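# Assemble and close the pet carrier, leaving it upright

## Task

Fit the pet carrier's top onto its bottom, mount the door and close it, and make sure the finished carrier stands upright.

## Robot and tools

Robot: two arms, left_arm and right_arm, each ending in a two-finger gripper. The fingers point along the gripper's +z axis and close along its y axis. The reported end_effector_position is the spot between the finger pads, about 1 cm behind the tips. Calibrated bases in the scene frame: left_arm at (-0.017, +0.338, 0) m, quat_wxyz (+1.000, 0, 0, -0.026); right_arm at (+0.032, -0.229, 0) m, quat_wxyz (+1.000, 0, 0, -0.004). A two-camera stand is fixed behind the arms.

Frames: the scene frame has its origin at table height, halfway between the nominal bases, +z up, +x out over the table, and left_arm on the +y side (arm names do not match image sides). Fixed cameras and the table use the scene frame. Each arm's hand pose, velocities, targets, offsets and its wrist camera pose use that arm's own base frame; rotations turn about the Hand target's position. Printed poses may be off by a few cm, more at long reach.

Command row: 14 numbers, all in [-1, 1], always both arms: dx, dy, dz, rx, ry, rz, opening for left_arm, then the same seven for right_arm. dx..rz are offsets, not poses, counted from that arm's Hand target at the start of the action or move; 1.0 equals 0.6 m or 180 degrees; rx, ry, rz form one rotation vector. A translation longer than 1.0 may be scaled down along its direction. Opening is absolute: +1 fully open (0.093 m), -1 closed. Sending all six zeros re-requests the current Hand target; to keep a gripper unchanged, resend its present opening, because 0 is itself a command (half open).

execute_actions(actions, cameras): actions is a list of up to 15 rows, one per 1/30 s step; a short list repeats its final row to fill the 15 steps. Every row counts from the same start pose, and repeating an offset in a new action moves further. An empty list returns images and fuller status. cameras: names from cam_high, cam_low, cam_left_wrist, cam_right_wrist, ["all"], or []; an unknown name invalidates the call.

move(target, speed, blend, opening_speed, grip_force, blocking, cameras): drives each gripper in a straight line toward its target, a single 14-number row or up to 15 rows, all offsets from the same starting Hand targets. speed is in m/s, 0.002 to 2.9 (default 0.25), one value or one per target; rotation is limited to twice that in rad/s. blend (m) rounds corners in a list; 0 stops at each target. opening_speed (0.2 or more, per second on the -1..+1 scale) makes finger changes gradual. grip_force is newtons per pad, 10 to 50, one value or one per arm; it persists, and lower values close slowly. blocking=false returns after about 0.5 s while motion continues. Paths avoid nothing, lag behind and may overshoot speed, especially with a near-straight arm; do not route near an arm's own base, since it can flip the shoulder. Moves are capped at 10 s. The result adds a move: line: done (within 10 mm and 2 degrees), off_target, moving, held or fault, plus limits such as paced (pose clipped) or held (steps withheld). done does not mean no contact.

wait(seconds 0 to 10) lets the scene run holding the last commands. stop brakes a running move. zoom_image(camera, region [x0, y0, x1, y1], at most 504 by 504 px) enlarges part of that camera's newest image. finished_scene(scene) ends the current scene irreversibly; call it only when the carrier is assembled, shut, upright and stays so unaided.

Results: Hand target is the last commanded pose after clipping; the gripper often rests short of it, so check and resend the gap as an offset. Orientation commands are clipped to within 40 degrees of the measured one per step. Grippers may sag or tilt under load; correct tilt after moves. grip_measured: +1 open, -1 closed; pads meet near -0.94, and each millimetre of object width adds about 0.0208; readings can be up to 0.02 high. To grip a rigid part firmly, send at least 0.24 below its width reading; to release, send well above it. The gripper's metre value in Joint positions shows the real pad gap only when nothing blocks the fingers. Joint torques include arm weight and offsets; numbers 1 to 3 wrap at ±28 N m. Joint ranges (rad): waist -2.618 to 3.054, shoulder 0 to 3.142, elbow 0 to 3.142 (straight at 2.901), wrist pitch -1.571 to 1.571, wrist yaw -1.571 to 1.571, wrist roll -2.094 to 2.094.

Cameras are 672x504: cam_high, cam_low and the two wrist cameras.

Avoid: dropping parts or releasing them while moving, slamming, fast contact, targets far beyond a contact (they press hard), and letting anything leave the table. Keep the two arms, grippers and wrist cameras from touching each other, and never close one gripper on the other's fingers. Avoid straining camera cables. A blocked arm keeps pushing until commanded back past its gripper. Motors heat when holding loads, stretched, or pushing; MOTOR HOT appears at 75 °C, a fault folds the arm at 90 °C, and it collapses at 100 °C. Loose objects may get nudged occasionally.

Each tool is called as name(argument=value, ...), one argument or row to a line, values as JSON.

## Session

execute_actions(
  actions=[],
)

Scene clock: 0.00 s.
left_arm: end_effector_position=(+0.4057, -0.0074, +0.1784) grip_measured=+1.000 end_effector_quat_wxyz=(+0.487, +0.070, +0.854, +0.170) | right_arm: end_effector_position=(+0.3456, +0.1153, +0.2104) grip_measured=+1.000 end_effector_quat_wxyz=(+0.459, -0.147, +0.876, -0.026)
Joint positions: left_arm=[-0.169 1.345 0.797 0.023 -0.371 0.211 0.093] | right_arm=[0.447 1.183 0.919 -0.379 0.273 -0.024 0.093]
Joint velocities: within noise
Joint torques (N m): no reading
Heat: left arm: 45 °C; right arm: 39 °C.
Hand target: left_arm +0.4089, -0.0078, +0.1911; +0.502, +0.066, +0.846, +0.169 | right_arm +0.3473, +0.1161, +0.2189; +0.469, -0.145, +0.871, -0.023
Tool commands: left_gripper/opening=+1.0 right_gripper/opening=+1.0

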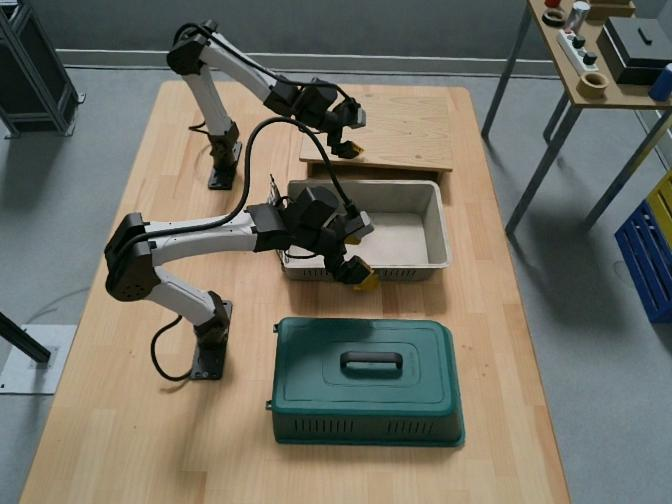

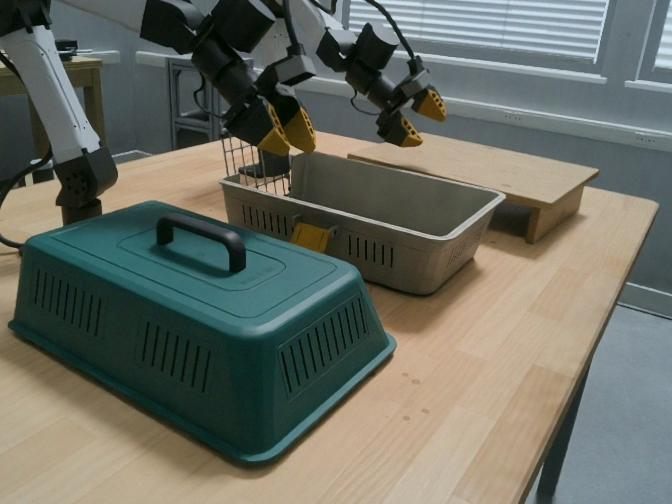

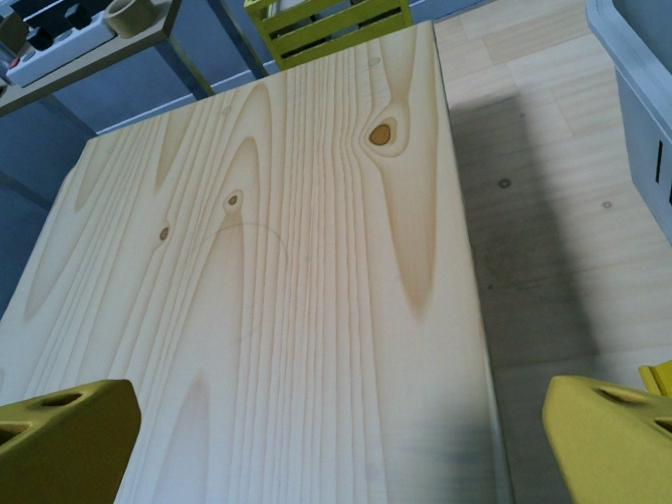

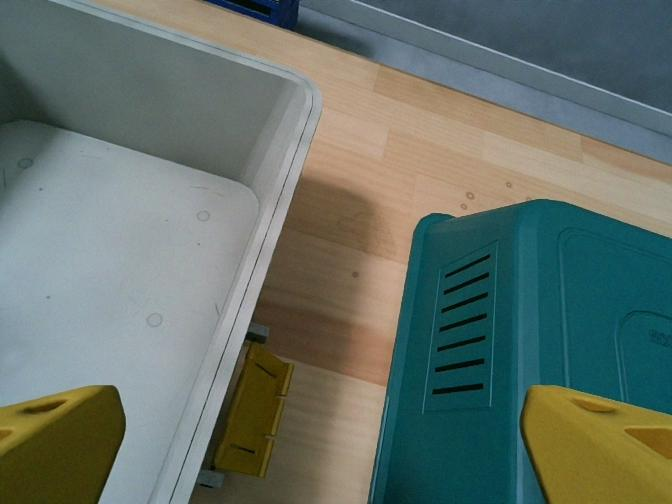

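zoom_image(
  camera="cam_high",
  region=[220, 150, 480, 345],
)

zoom_image(
  camera="cam_low",
  region=[200, 100, 520, 320],
)

zoom_image(
  camera="cam_high",
  region=[250, 300, 480, 470],
)

Scaled by 1.938 from the camera's 672x504 image, which has a finer 960x720 frame.

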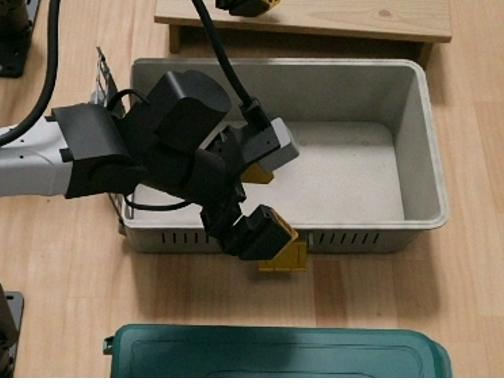

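Scaled by 1.575 from the camera's 672x504 image, which has a finer 960x720 frame.

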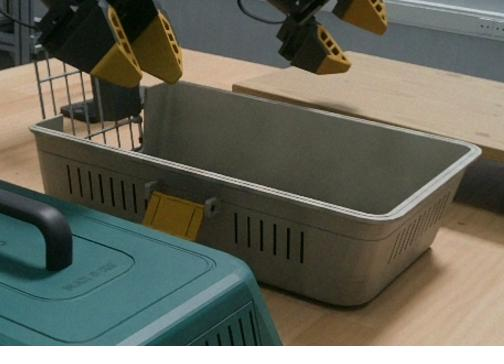

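Scaled by 2.191 from the camera's 672x504 image, which has a finer 960x720 frame.

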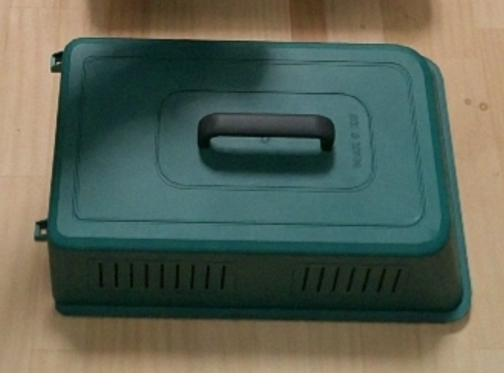

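move(
  target=[-0.15,0.25,0.25,0,0,0,1,-0.1,-0.3,0.25,0,0,0,1],
  cameras=["all"],
)

zoom_image(
  camera="cam_high",
  region=[220, 150, 480, 345],
)

zoom_image(
  camera="cam_low",
  region=[180, 80, 520, 320],
)

Scene clock: 8.43 s.
left_arm: end_effector_position=(+0.3168, +0.1418, +0.3283) grip_measured=+1.000 end_effector_quat_wxyz=(+0.492, +0.055, +0.854, +0.163) | right_arm: end_effector_position=(+0.2873, -0.0644, +0.3591) grip_measured=+1.000 end_effector_quat_wxyz=(+0.460, -0.137, +0.877, -0.019)
Joint positions: left_arm=[0.543 1.106 1.24 -0.634 0.254 0.52 0.093] | right_arm=[-0.489 1.146 1.543 -1.103 -0.482 -0.574 0.093]
Joint torques (N m): left_arm=[0.44 -2.7 9.5 2.08 0.24 0.35] | right_arm=[-0.75 -2.03 9.73 1.64 -0.37 -0.17]
Heat: left arm: 46 °C; right arm: 40 °C.
Hand target: left_arm +0.3188, +0.1422, +0.3412; +0.502, +0.066, +0.845, +0.169 | right_arm +0.2873, -0.0639, +0.3689; +0.469, -0.145, +0.871, -0.023
Off the commanded pose: left_arm 0.013 m, 2 deg | right_arm 0.010 m, 2 deg.
move: off_target (left_arm)

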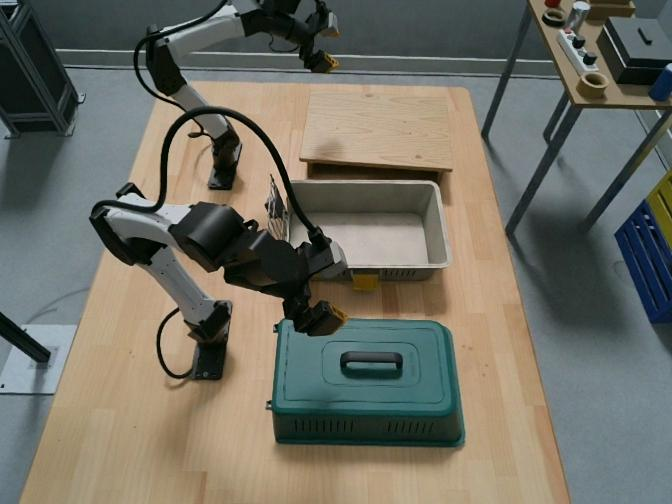

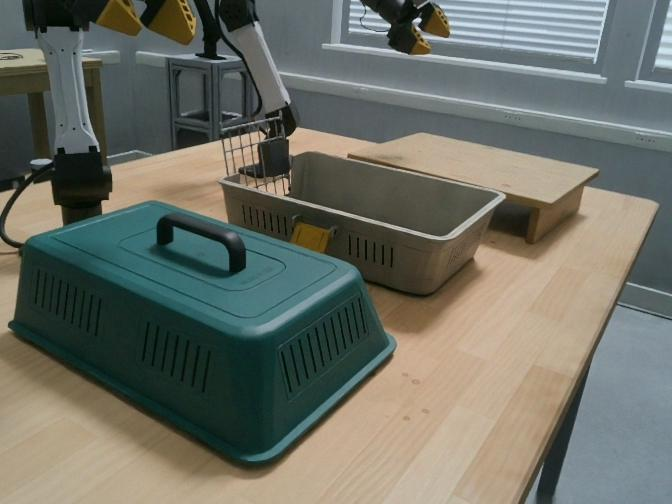

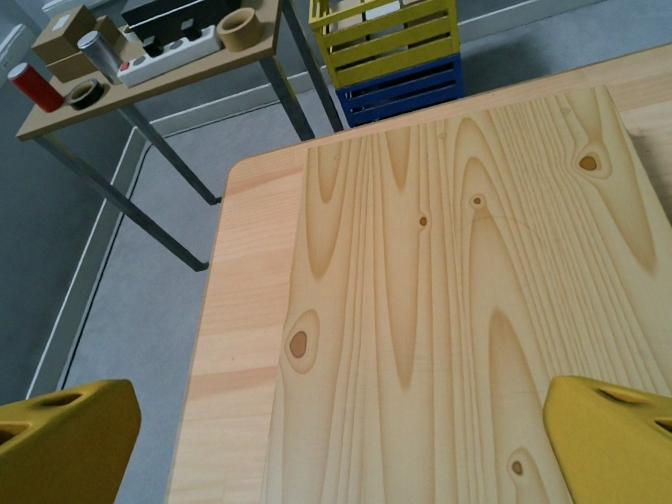

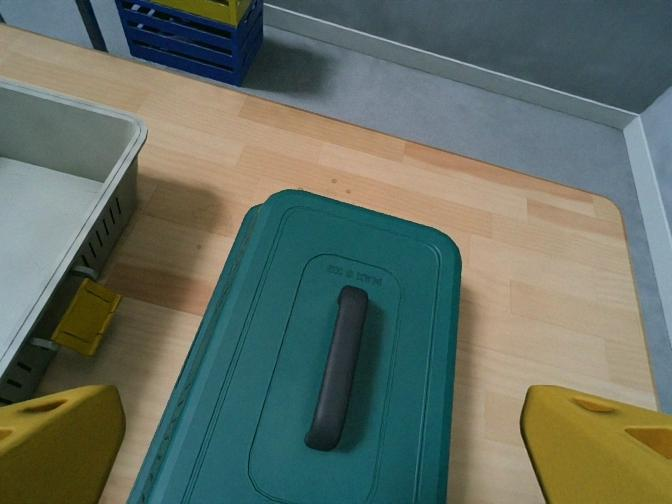

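Scaled by 1.938 from the camera's 672x504 image, which has a finer 960x720 frame.

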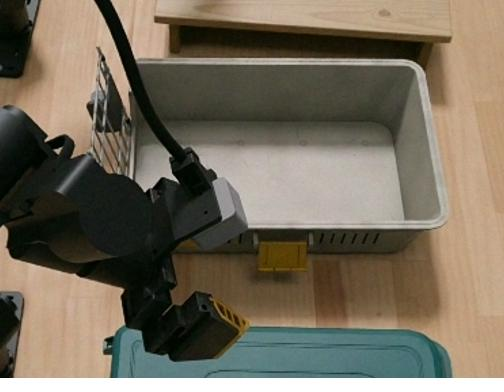

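Scaled by 1.482 from the camera's 672x504 image, which has a finer 960x720 frame.

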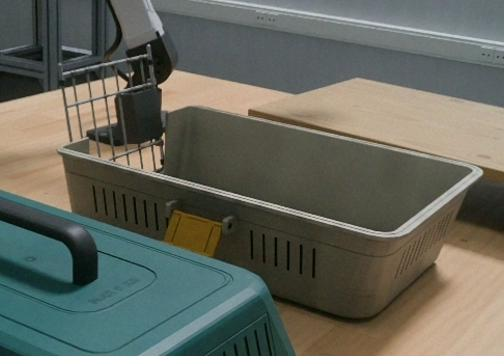

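move(
  target=[-0.05,-0.25,-0.05,0,0,0,1,-0.1,-0.2,0,0,0,0,1],
  cameras=["all"],
)

zoom_image(
  camera="cam_high",
  region=[240, 160, 460, 325],
)

zoom_image(
  camera="cam_low",
  region=[200, 100, 350, 210],
)

Scene clock: 21.20 s.
left_arm: end_effector_position=(+0.2876, -0.0080, +0.3098) grip_measured=+1.000 end_effector_quat_wxyz=(+0.501, +0.075, +0.846, +0.168) | right_arm: end_effector_position=(+0.2265, -0.1839, +0.3623) grip_measured=+1.000 end_effector_quat_wxyz=(+0.463, -0.137, +0.875, -0.020)
Joint positions: left_arm=[-0.299 0.885 1.066 -0.7 -0.475 0.157 0.093] | right_arm=[-1.151 1.443 1.844 -1.56 -0.899 -1.259 0.093]
Joint torques (N m): left_arm=[-0.47 -0.76 7.06 2.02 -0.29 -0.02] | right_arm=[-0.5 -3.82 8.64 0.86 -0.7 -0.17]
Heat: left arm: 48 °C; right arm: 42 °C.
Hand target: left_arm +0.2888, -0.0078, +0.3111; +0.502, +0.066, +0.846, +0.169 | right_arm +0.2272, -0.1838, +0.3690; +0.469, -0.145, +0.871, -0.023
Off the commanded pose: left_arm 0.002 m, 1 deg | right_arm 0.007 m, 1 deg.
joint sent to its limit (right arm) — joint 4 (wrist pitch), lower limit. The joint targets still meet the commanded pose.
move: done

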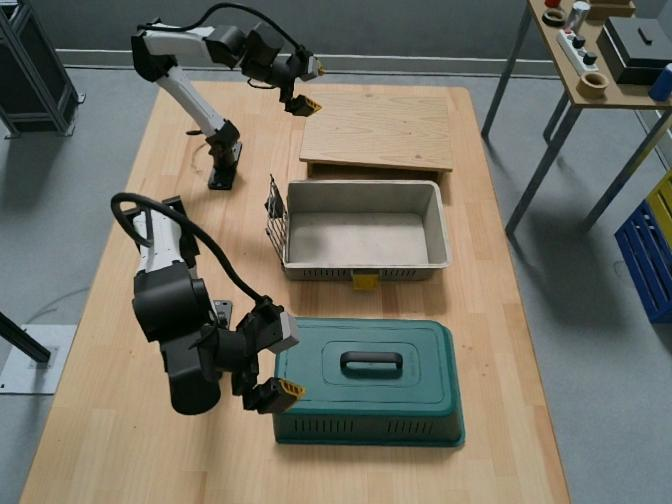

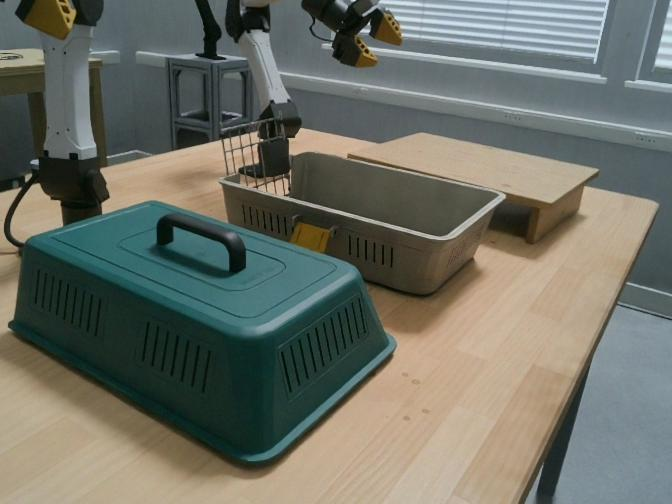

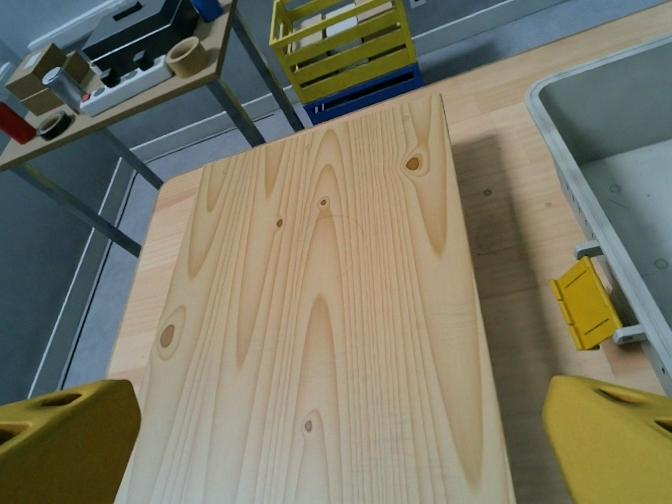

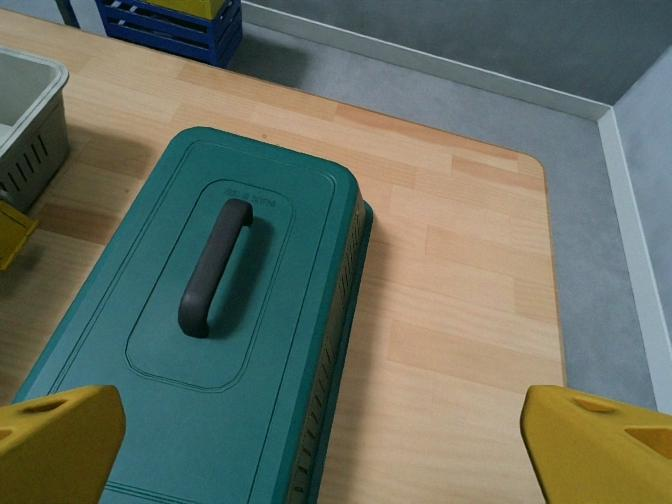

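Scaled by 2.291 from the camera's 672x504 image, which has a finer 960x720 frame.

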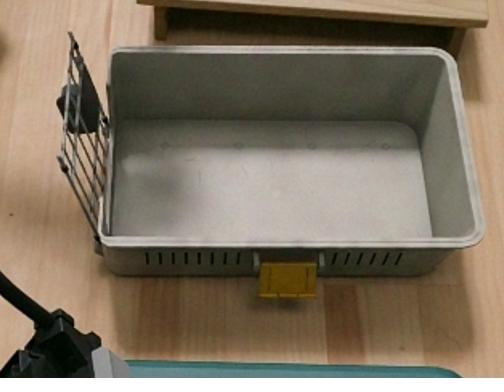

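Scaled by 3.360 from the camera's 672x504 image, which has a finer 960x720 frame.

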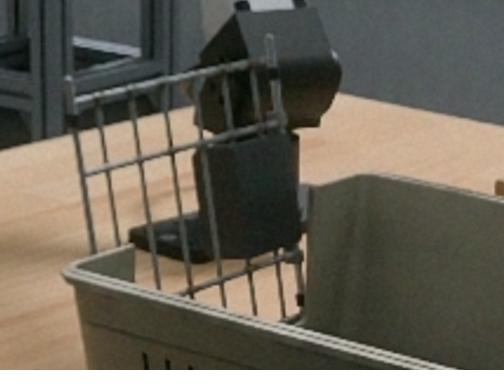

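move(
  target=[
    [-0.0,0.2,0.1,0,0,0,1,0.07,0.357,0,0,0,0.12,1],
    [-0.0,0.2,0.1,0,0,0,1,-0.295,0.62,-0.03,0,0,0.25,1],
  ],
  blend=0.05,
  cameras=["all"],
)

Scene clock: 36.07 s.
left_arm: end_effector_position=(+0.2871, +0.1123, +0.3583) grip_measured=+1.000 end_effector_quat_wxyz=(+0.492, +0.056, +0.853, +0.163) | right_arm: end_effector_position=(+0.0498, +0.1885, +0.3437) grip_measured=+1.000 end_effector_quat_wxyz=(+0.439, -0.476, +0.747, +0.150)
Joint positions: left_arm=[0.482 1.018 1.334 -0.807 0.2 0.492 0.093] | right_arm=[1.999 0.946 1.468 -1.516 0.824 0.608 0.093]
Joint torques (N m): left_arm=[0.68 -1.24 9.22 2.11 0.25 0.33] | right_arm=[0.25 0.73 8.34 1.17 0.53 0.08]
Heat: left arm: 51 °C; right arm: 44 °C.
Hand target: left_arm +0.2887, +0.1123, +0.3711; +0.502, +0.065, +0.845, +0.169 | right_arm +0.0502, +0.1882, +0.3511; +0.442, -0.467, +0.749, +0.158
Off the commanded pose: left_arm 0.013 m, 2 deg | right_arm 0.007 m, 1 deg.
move: off_target (left_arm)

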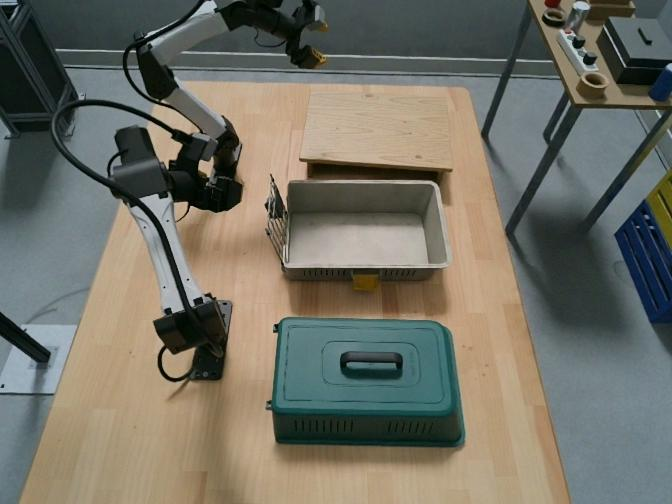

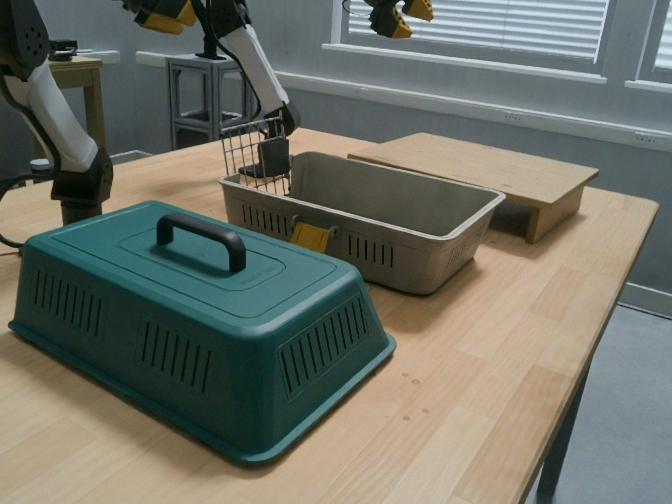

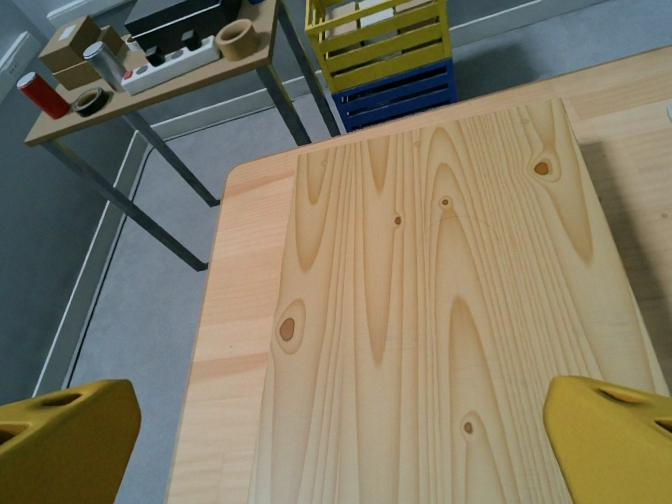

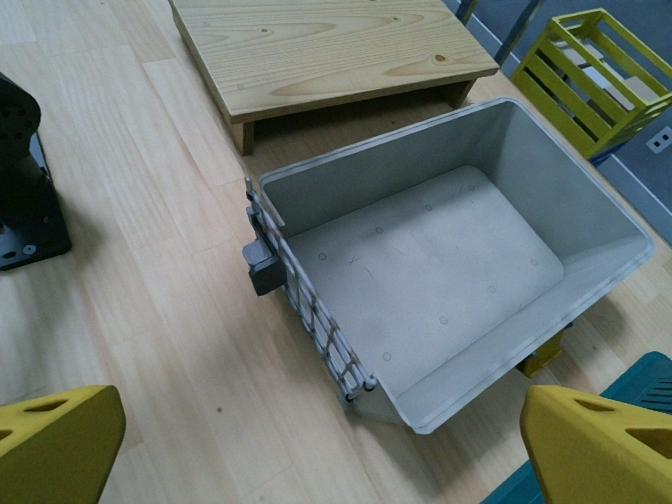

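zoom_image(
  camera="cam_right_wrist",
  region=[220, 160, 440, 440],
)

Scaled by 1.800 from the camera's 672x504 image, which has a finer 960x720 frame.

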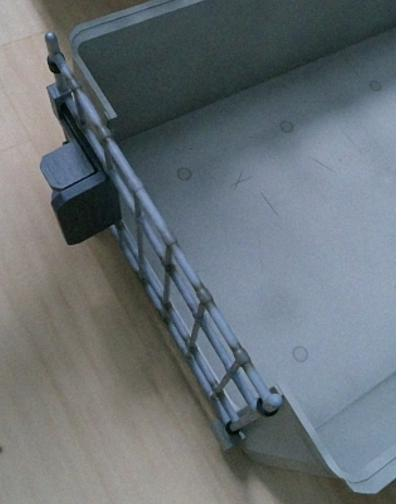

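move(
  target=[0,0,0,0,0,0,1,-0.05,0.0,-0.18,0.1,-0.08,0,1],
  cameras=["cam_right_wrist"],
)

zoom_image(
  camera="cam_right_wrist",
  region=[220, 160, 440, 440],
)

Scene clock: 43.77 s.
left_arm: end_effector_position=(+0.2871, +0.1123, +0.3583) grip_measured=+1.000 end_effector_quat_wxyz=(+0.492, +0.056, +0.853, +0.163) | right_arm: end_effector_position=(+0.0198, +0.1890, +0.2420) grip_measured=+1.000 end_effector_quat_wxyz=(+0.591, -0.416, +0.656, +0.219)
Joint positions: left_arm=[0.482 1.018 1.334 -0.807 0.2 0.492 0.093] | right_arm=[2.515 0.902 0.78 -1.559 1.362 1.473 0.093]
Joint torques (N m): left_arm=[0.58 -1.44 9.31 2.11 0.23 0.3] | right_arm=[-0.38 0.34 6.24 0.01 0.8 0.1]
Heat: left arm: 53 °C; right arm: 44 °C.
Hand target: left_arm +0.2887, +0.1123, +0.3711; +0.502, +0.065, +0.845, +0.169 | right_arm +0.0203, +0.1881, +0.2430; +0.600, -0.408, +0.654, +0.214
Off the commanded pose: left_arm 0.013 m, 2 deg | right_arm 0.001 m, 2 deg.
joint sent to its limit (right arm) — joint 4 (wrist pitch), lower limit. The joint targets still meet the commanded pose.
move: off_target (left_arm)
Images, in order (width x height): cam_right_wrist 672x504.

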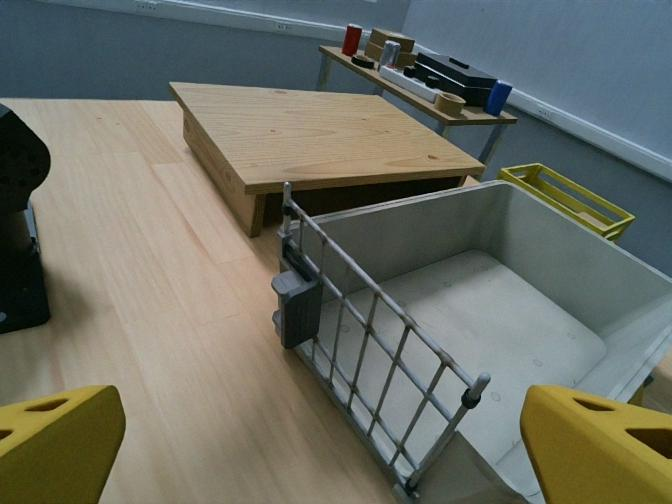

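Scaled by 1.800 from the camera's 672x504 image, which has a finer 960x720 frame.

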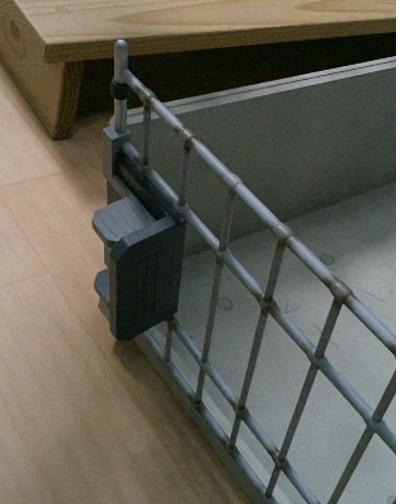

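move(
  target=[
    [0,0,0,0,0,0,1,0.05,-0.03,0.25,0,0,0,1],
    [0,0,0,0,0,0,1,0.416,-0.147,0.26,-0.035,0.14,-0.154,1],
    [0,0,0,0,0,0,1,0.6,-0.363,0.128,-0.0694,0.281,-0.308,1],
  ],
  blend=0.04,
  cameras=["all"],
)

Scene clock: 58.40 s.
left_arm: end_effector_position=(+0.2871, +0.1123, +0.3583) grip_measured=+1.000 end_effector_quat_wxyz=(+0.492, +0.056, +0.853, +0.163) | right_arm: end_effector_position=(+0.3796, -0.0275, +0.3121) grip_measured=+1.000 end_effector_quat_wxyz=(+0.250, -0.008, +0.968, +0.003)
Joint positions: left_arm=[0.482 1.018 1.334 -0.807 0.2 0.492 0.093] | right_arm=[-0.098 1.727 2.124 -1.465 -0.057 -0.1 0.093]
Joint torques (N m): left_arm=[0.68 -1.29 9.24 2.1 0.23 0.32] | right_arm=[-0.5 -7.54 9.18 1.2 0.03 0.05]
Heat: left arm: 56 °C; right arm: 44 °C.
Hand target: left_arm +0.2887, +0.1123, +0.3711; +0.502, +0.065, +0.845, +0.169 | right_arm +0.3802, -0.0298, +0.3199; +0.259, -0.001, +0.966, +0.000
Off the commanded pose: left_arm 0.013 m, 2 deg | right_arm 0.008 m, 1 deg.
move: off_target (left_arm)

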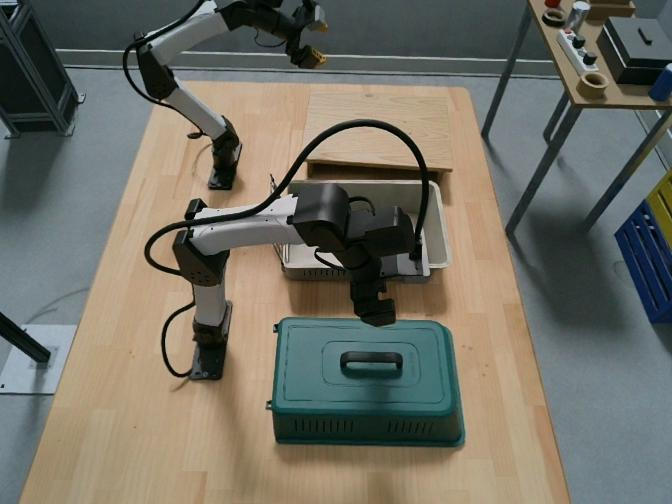

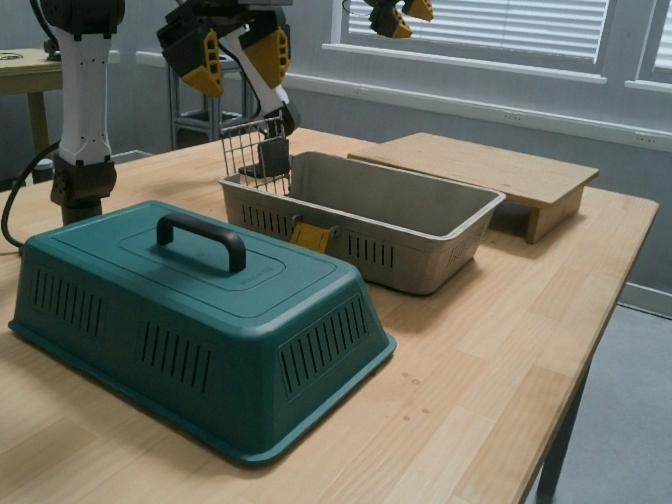

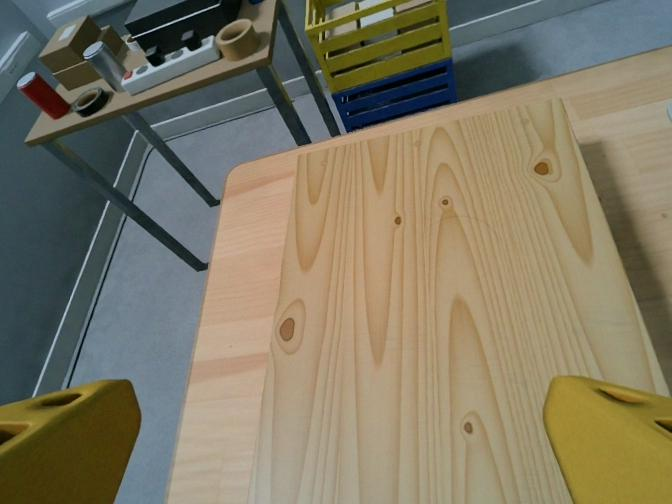

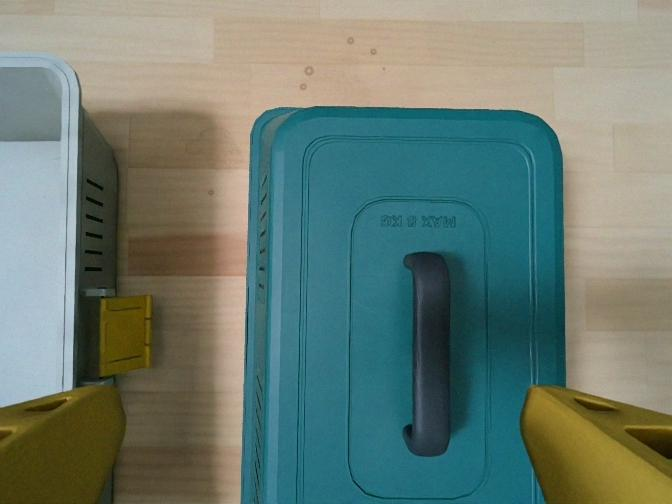

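move(
  target=[0,0,0,0,0,0,1,0,-0.09,-0.06,0,0,0,1],
  cameras=["all"],
)

zoom_image(
  camera="cam_high",
  region=[250, 300, 480, 470],
)

Scene clock: 64.03 s.
left_arm: end_effector_position=(+0.2871, +0.1123, +0.3583) grip_measured=+1.000 end_effector_quat_wxyz=(+0.492, +0.056, +0.853, +0.163) | right_arm: end_effector_position=(+0.3810, -0.0855, +0.2752) grip_measured=+1.000 end_effector_quat_wxyz=(+0.241, +0.007, +0.971, +0.001)
Joint positions: left_arm=[0.482 1.018 1.334 -0.807 0.2 0.492 0.093] | right_arm=[-0.275 1.708 1.941 -1.333 -0.126 -0.231 0.093]
Joint torques (N m): left_arm=[0.57 -1.37 9.31 2.1 0.26 0.36] | right_arm=[-0.31 -10.78 5.85 1.41 -0.22 -0.16]
Heat: left arm: 57 °C; right arm: 45 °C.
Hand target: left_arm +0.2887, +0.1123, +0.3711; +0.502, +0.065, +0.845, +0.169 | right_arm +0.3803, -0.0837, +0.2839; +0.259, -0.001, +0.966, +0.000
Off the commanded pose: left_arm 0.013 m, 2 deg | right_arm 0.009 m, 2 deg.
move: off_target (left_arm)

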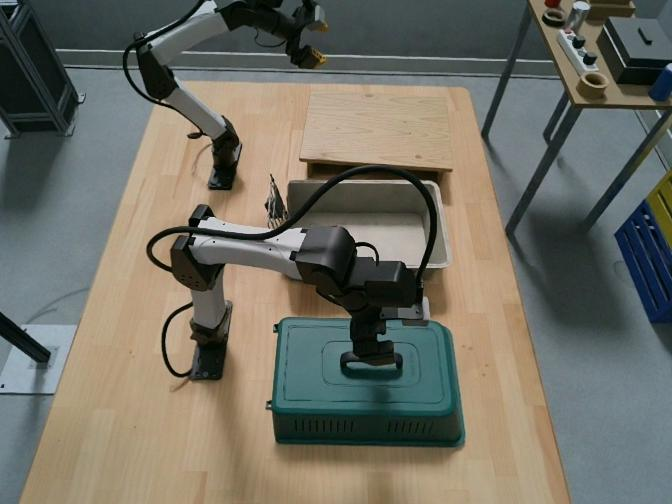

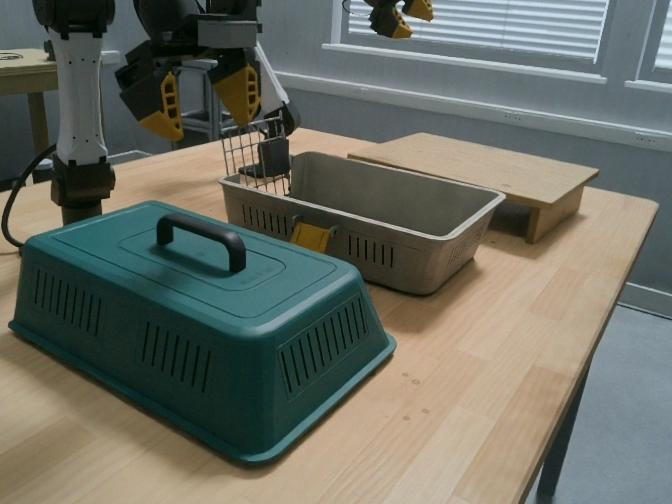

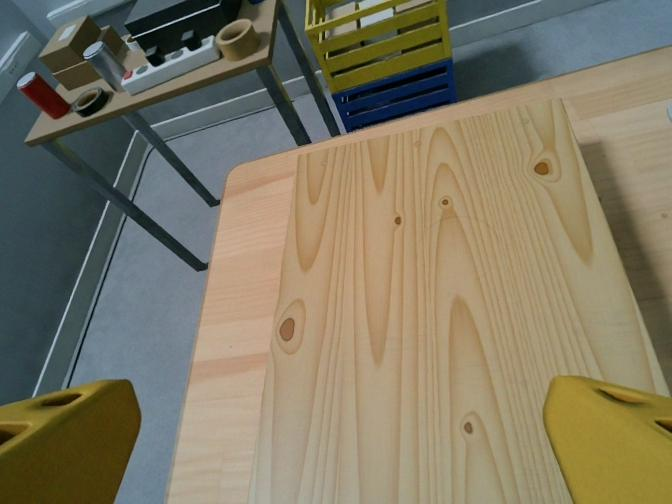

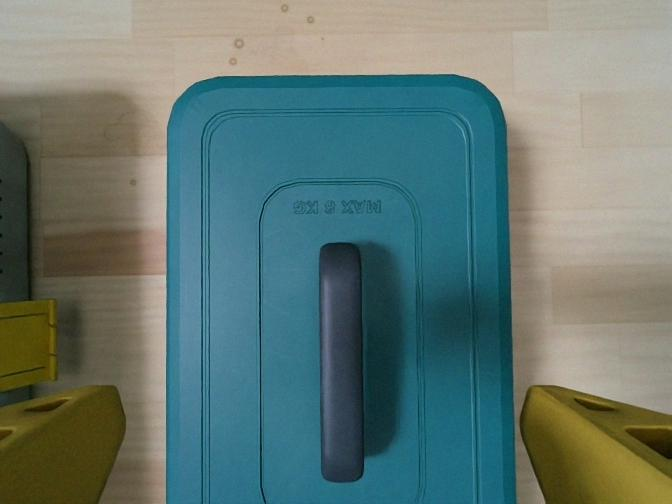

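Scaled by 2.191 from the camera's 672x504 image, which has a finer 960x720 frame.

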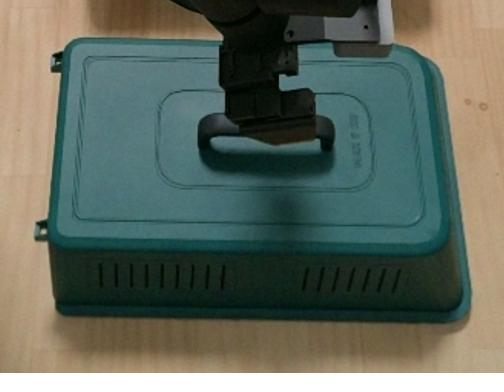

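move(
  target=[0,0,0,0,0,0,1,0.005,-0.01,-0.085,0,0,0,1],
  speed=0.12,
  cameras=["cam_high","cam_low","cam_right_wrist"],
)

zoom_image(
  camera="cam_low",
  region=[80, 100, 360, 310],
)

Scene clock: 72.27 s.
left_arm: end_effector_position=(+0.2871, +0.1123, +0.3583) grip_measured=+1.000 end_effector_quat_wxyz=(+0.492, +0.056, +0.853, +0.163) | right_arm: end_effector_position=(+0.3834, -0.0895, +0.2242) grip_measured=+1.000 end_effector_quat_wxyz=(+0.240, +0.004, +0.971, +0.002)
Joint positions: left_arm=[0.482 1.018 1.334 -0.807 0.2 0.492 0.093] | right_arm=[-0.287 1.646 1.656 -1.113 -0.134 -0.246 0.093]
Joint torques (N m): left_arm=[0.65 -1.36 9.25 2.12 0.21 0.32] | right_arm=[-0.73 -10.67 6.39 1.41 -0.22 -0.17]
Heat: left arm: 58 °C; right arm: 44 °C.
Hand target: left_arm +0.2887, +0.1123, +0.3711; +0.502, +0.065, +0.845, +0.169 | right_arm +0.3833, -0.0897, +0.2328; +0.259, -0.001, +0.966, +0.000
Off the commanded pose: left_arm 0.013 m, 2 deg | right_arm 0.009 m, 2 deg.
move: off_target (left_arm)
Images, in order (width x height): cam_high 672x504, cam_low 672x504, cam_right_wrist 672x504.

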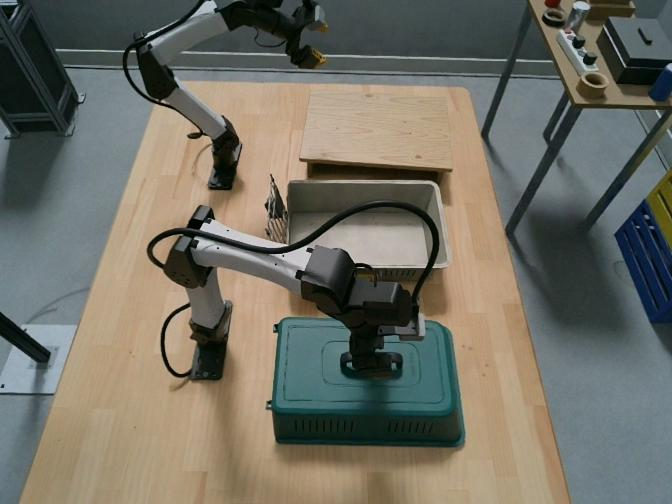

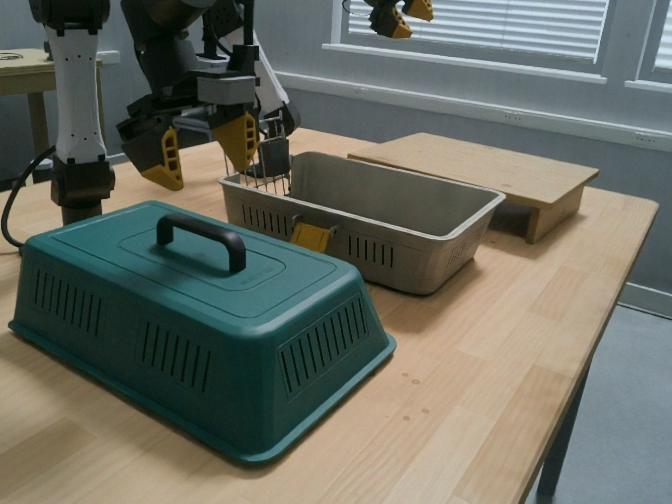

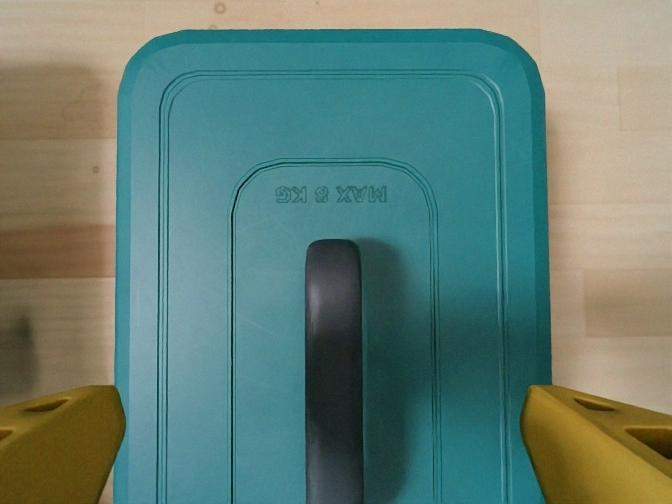

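Scaled by 1.800 from the camera's 672x504 image, which has a finer 960x720 frame.

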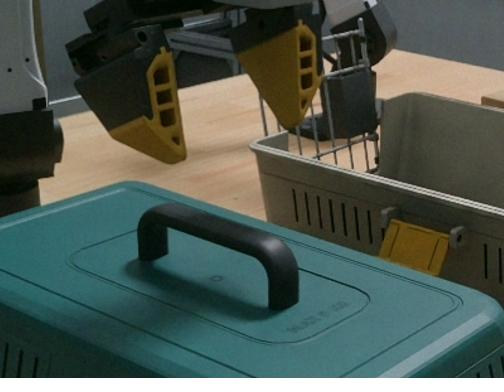

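move(
  target=[0,0,0,0,0,0,1,0,-0.003,-0.08,0,0,0,1],
  speed=0.1,
  cameras=["cam_high","cam_low","cam_right_wrist"],
)

zoom_image(
  camera="cam_low",
  region=[80, 100, 360, 310],
)

Scene clock: 77.10 s.
left_arm: end_effector_position=(+0.2871, +0.1123, +0.3583) grip_measured=+1.000 end_effector_quat_wxyz=(+0.492, +0.056, +0.853, +0.163) | right_arm: end_effector_position=(+0.3826, -0.0909, +0.1760) grip_measured=+1.000 end_effector_quat_wxyz=(+0.240, +0.004, +0.971, +0.002)
Joint positions: left_arm=[0.482 1.018 1.334 -0.807 0.2 0.492 0.093] | right_arm=[-0.292 1.618 1.433 -0.92 -0.136 -0.25 0.093]
Joint torques (N m): left_arm=[0.47 -1.35 9.22 2.12 0.21 0.32] | right_arm=[-0.79 -10.63 6.65 1.39 -0.21 -0.17]
Heat: left arm: 59 °C; right arm: 44 °C.
Hand target: left_arm +0.2887, +0.1123, +0.3711; +0.502, +0.065, +0.845, +0.169 | right_arm +0.3833, -0.0915, +0.1849; +0.259, -0.001, +0.966, +0.000
Off the commanded pose: left_arm 0.013 m, 2 deg | right_arm 0.009 m, 2 deg.
move: off_target (left_arm)
Images, in order (width x height): cam_high 672x504, cam_low 672x504, cam_right_wrist 672x504.

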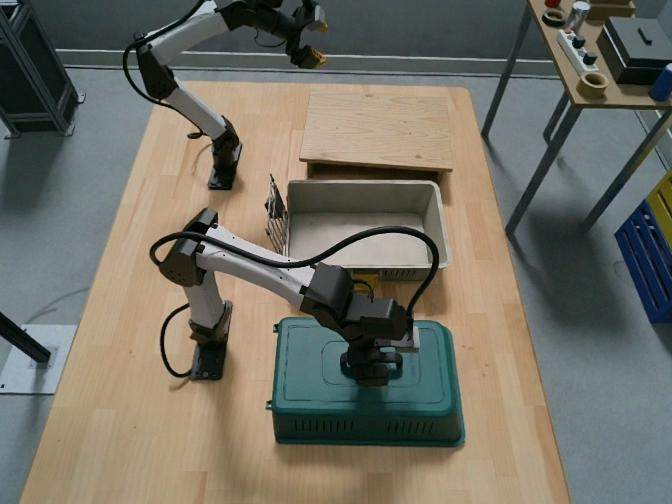

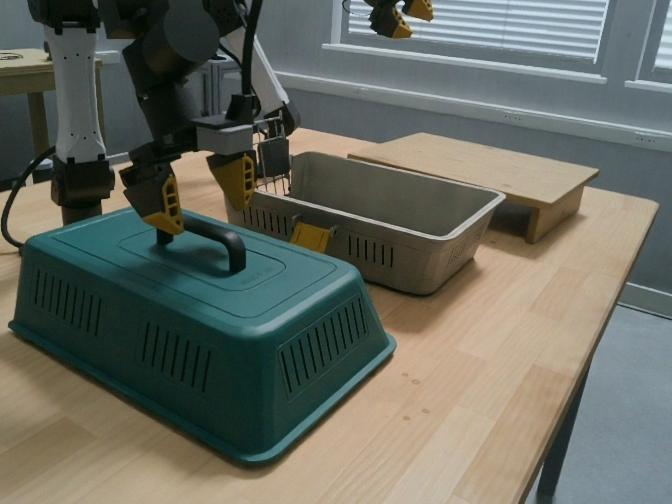

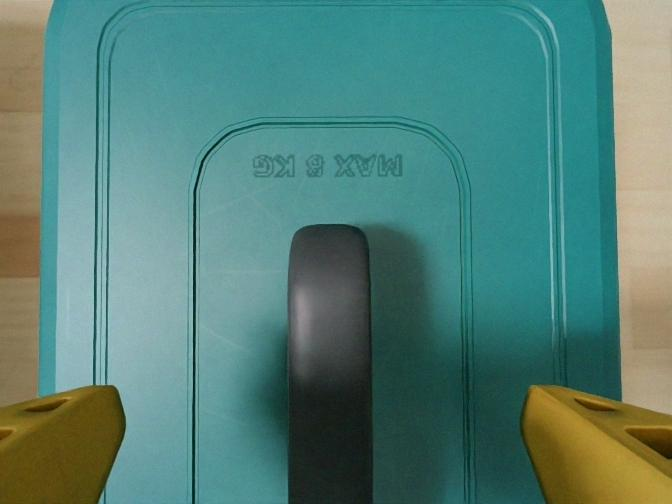

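Scaled by 1.800 from the camera's 672x504 image, which has a finer 960x720 frame.

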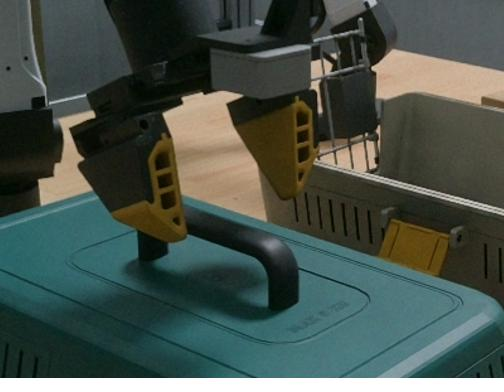

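move(
  target=[0,0,0,0,0,0,1,0,-0.003,-0.055,0,0,0,1],
  speed=0.08,
  cameras=["cam_low","cam_right_wrist"],
)

zoom_image(
  camera="cam_low",
  region=[80, 100, 360, 310],
)

Scene clock: 82.03 s.
left_arm: end_effector_position=(+0.2871, +0.1123, +0.3583) grip_measured=+1.000 end_effector_quat_wxyz=(+0.492, +0.056, +0.853, +0.163) | right_arm: end_effector_position=(+0.3818, -0.0925, +0.1446) grip_measured=+1.000 end_effector_quat_wxyz=(+0.242, +0.004, +0.970, +0.002)
Joint positions: left_arm=[0.482 1.018 1.334 -0.807 0.2 0.492 0.093] | right_arm=[-0.297 1.615 1.304 -0.79 -0.139 -0.255 0.093]
Joint torques (N m): left_arm=[0.61 -1.46 9.31 2.07 0.24 0.34] | right_arm=[-0.77 -10.18 6.64 1.42 -0.22 -0.16]
Heat: left arm: 59 °C; right arm: 44 °C.
Hand target: left_arm +0.2887, +0.1123, +0.3711; +0.502, +0.065, +0.845, +0.169 | right_arm +0.3833, -0.0933, +0.1518; +0.259, -0.001, +0.966, +0.000
Off the commanded pose: left_arm 0.013 m, 2 deg | right_arm 0.007 m, 2 deg.
move: off_target (left_arm)
Images, in order (width x height): cam_low 672x504, cam_right_wrist 672x504.

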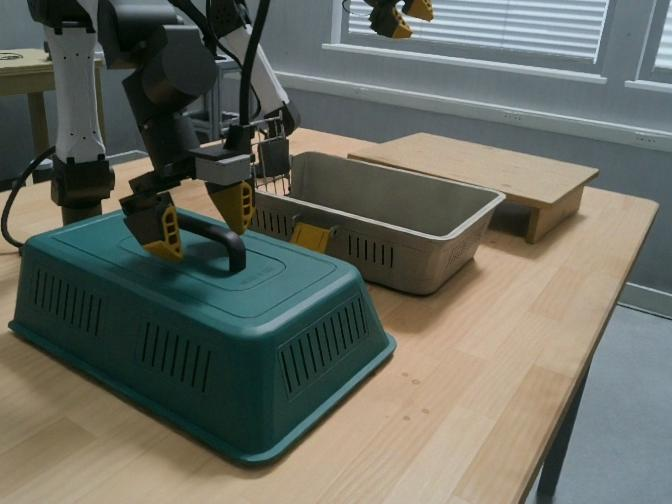

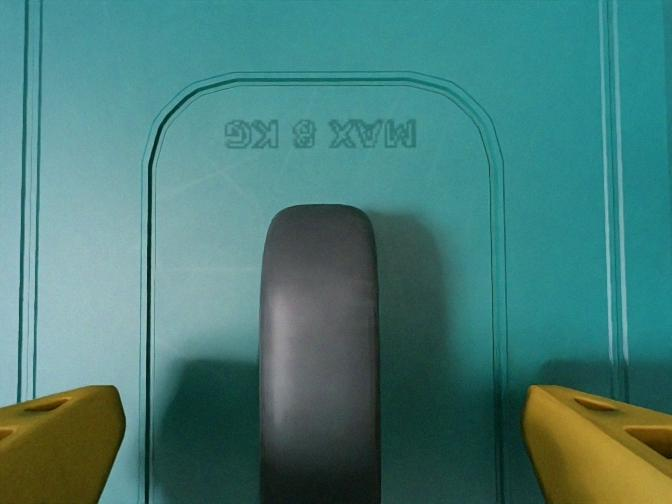

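Scaled by 1.800 from the camera's 672x504 image, which has a finer 960x720 frame.

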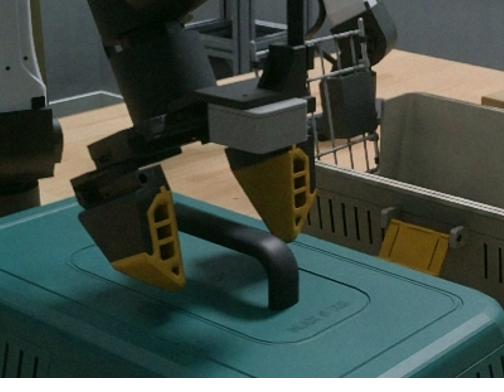

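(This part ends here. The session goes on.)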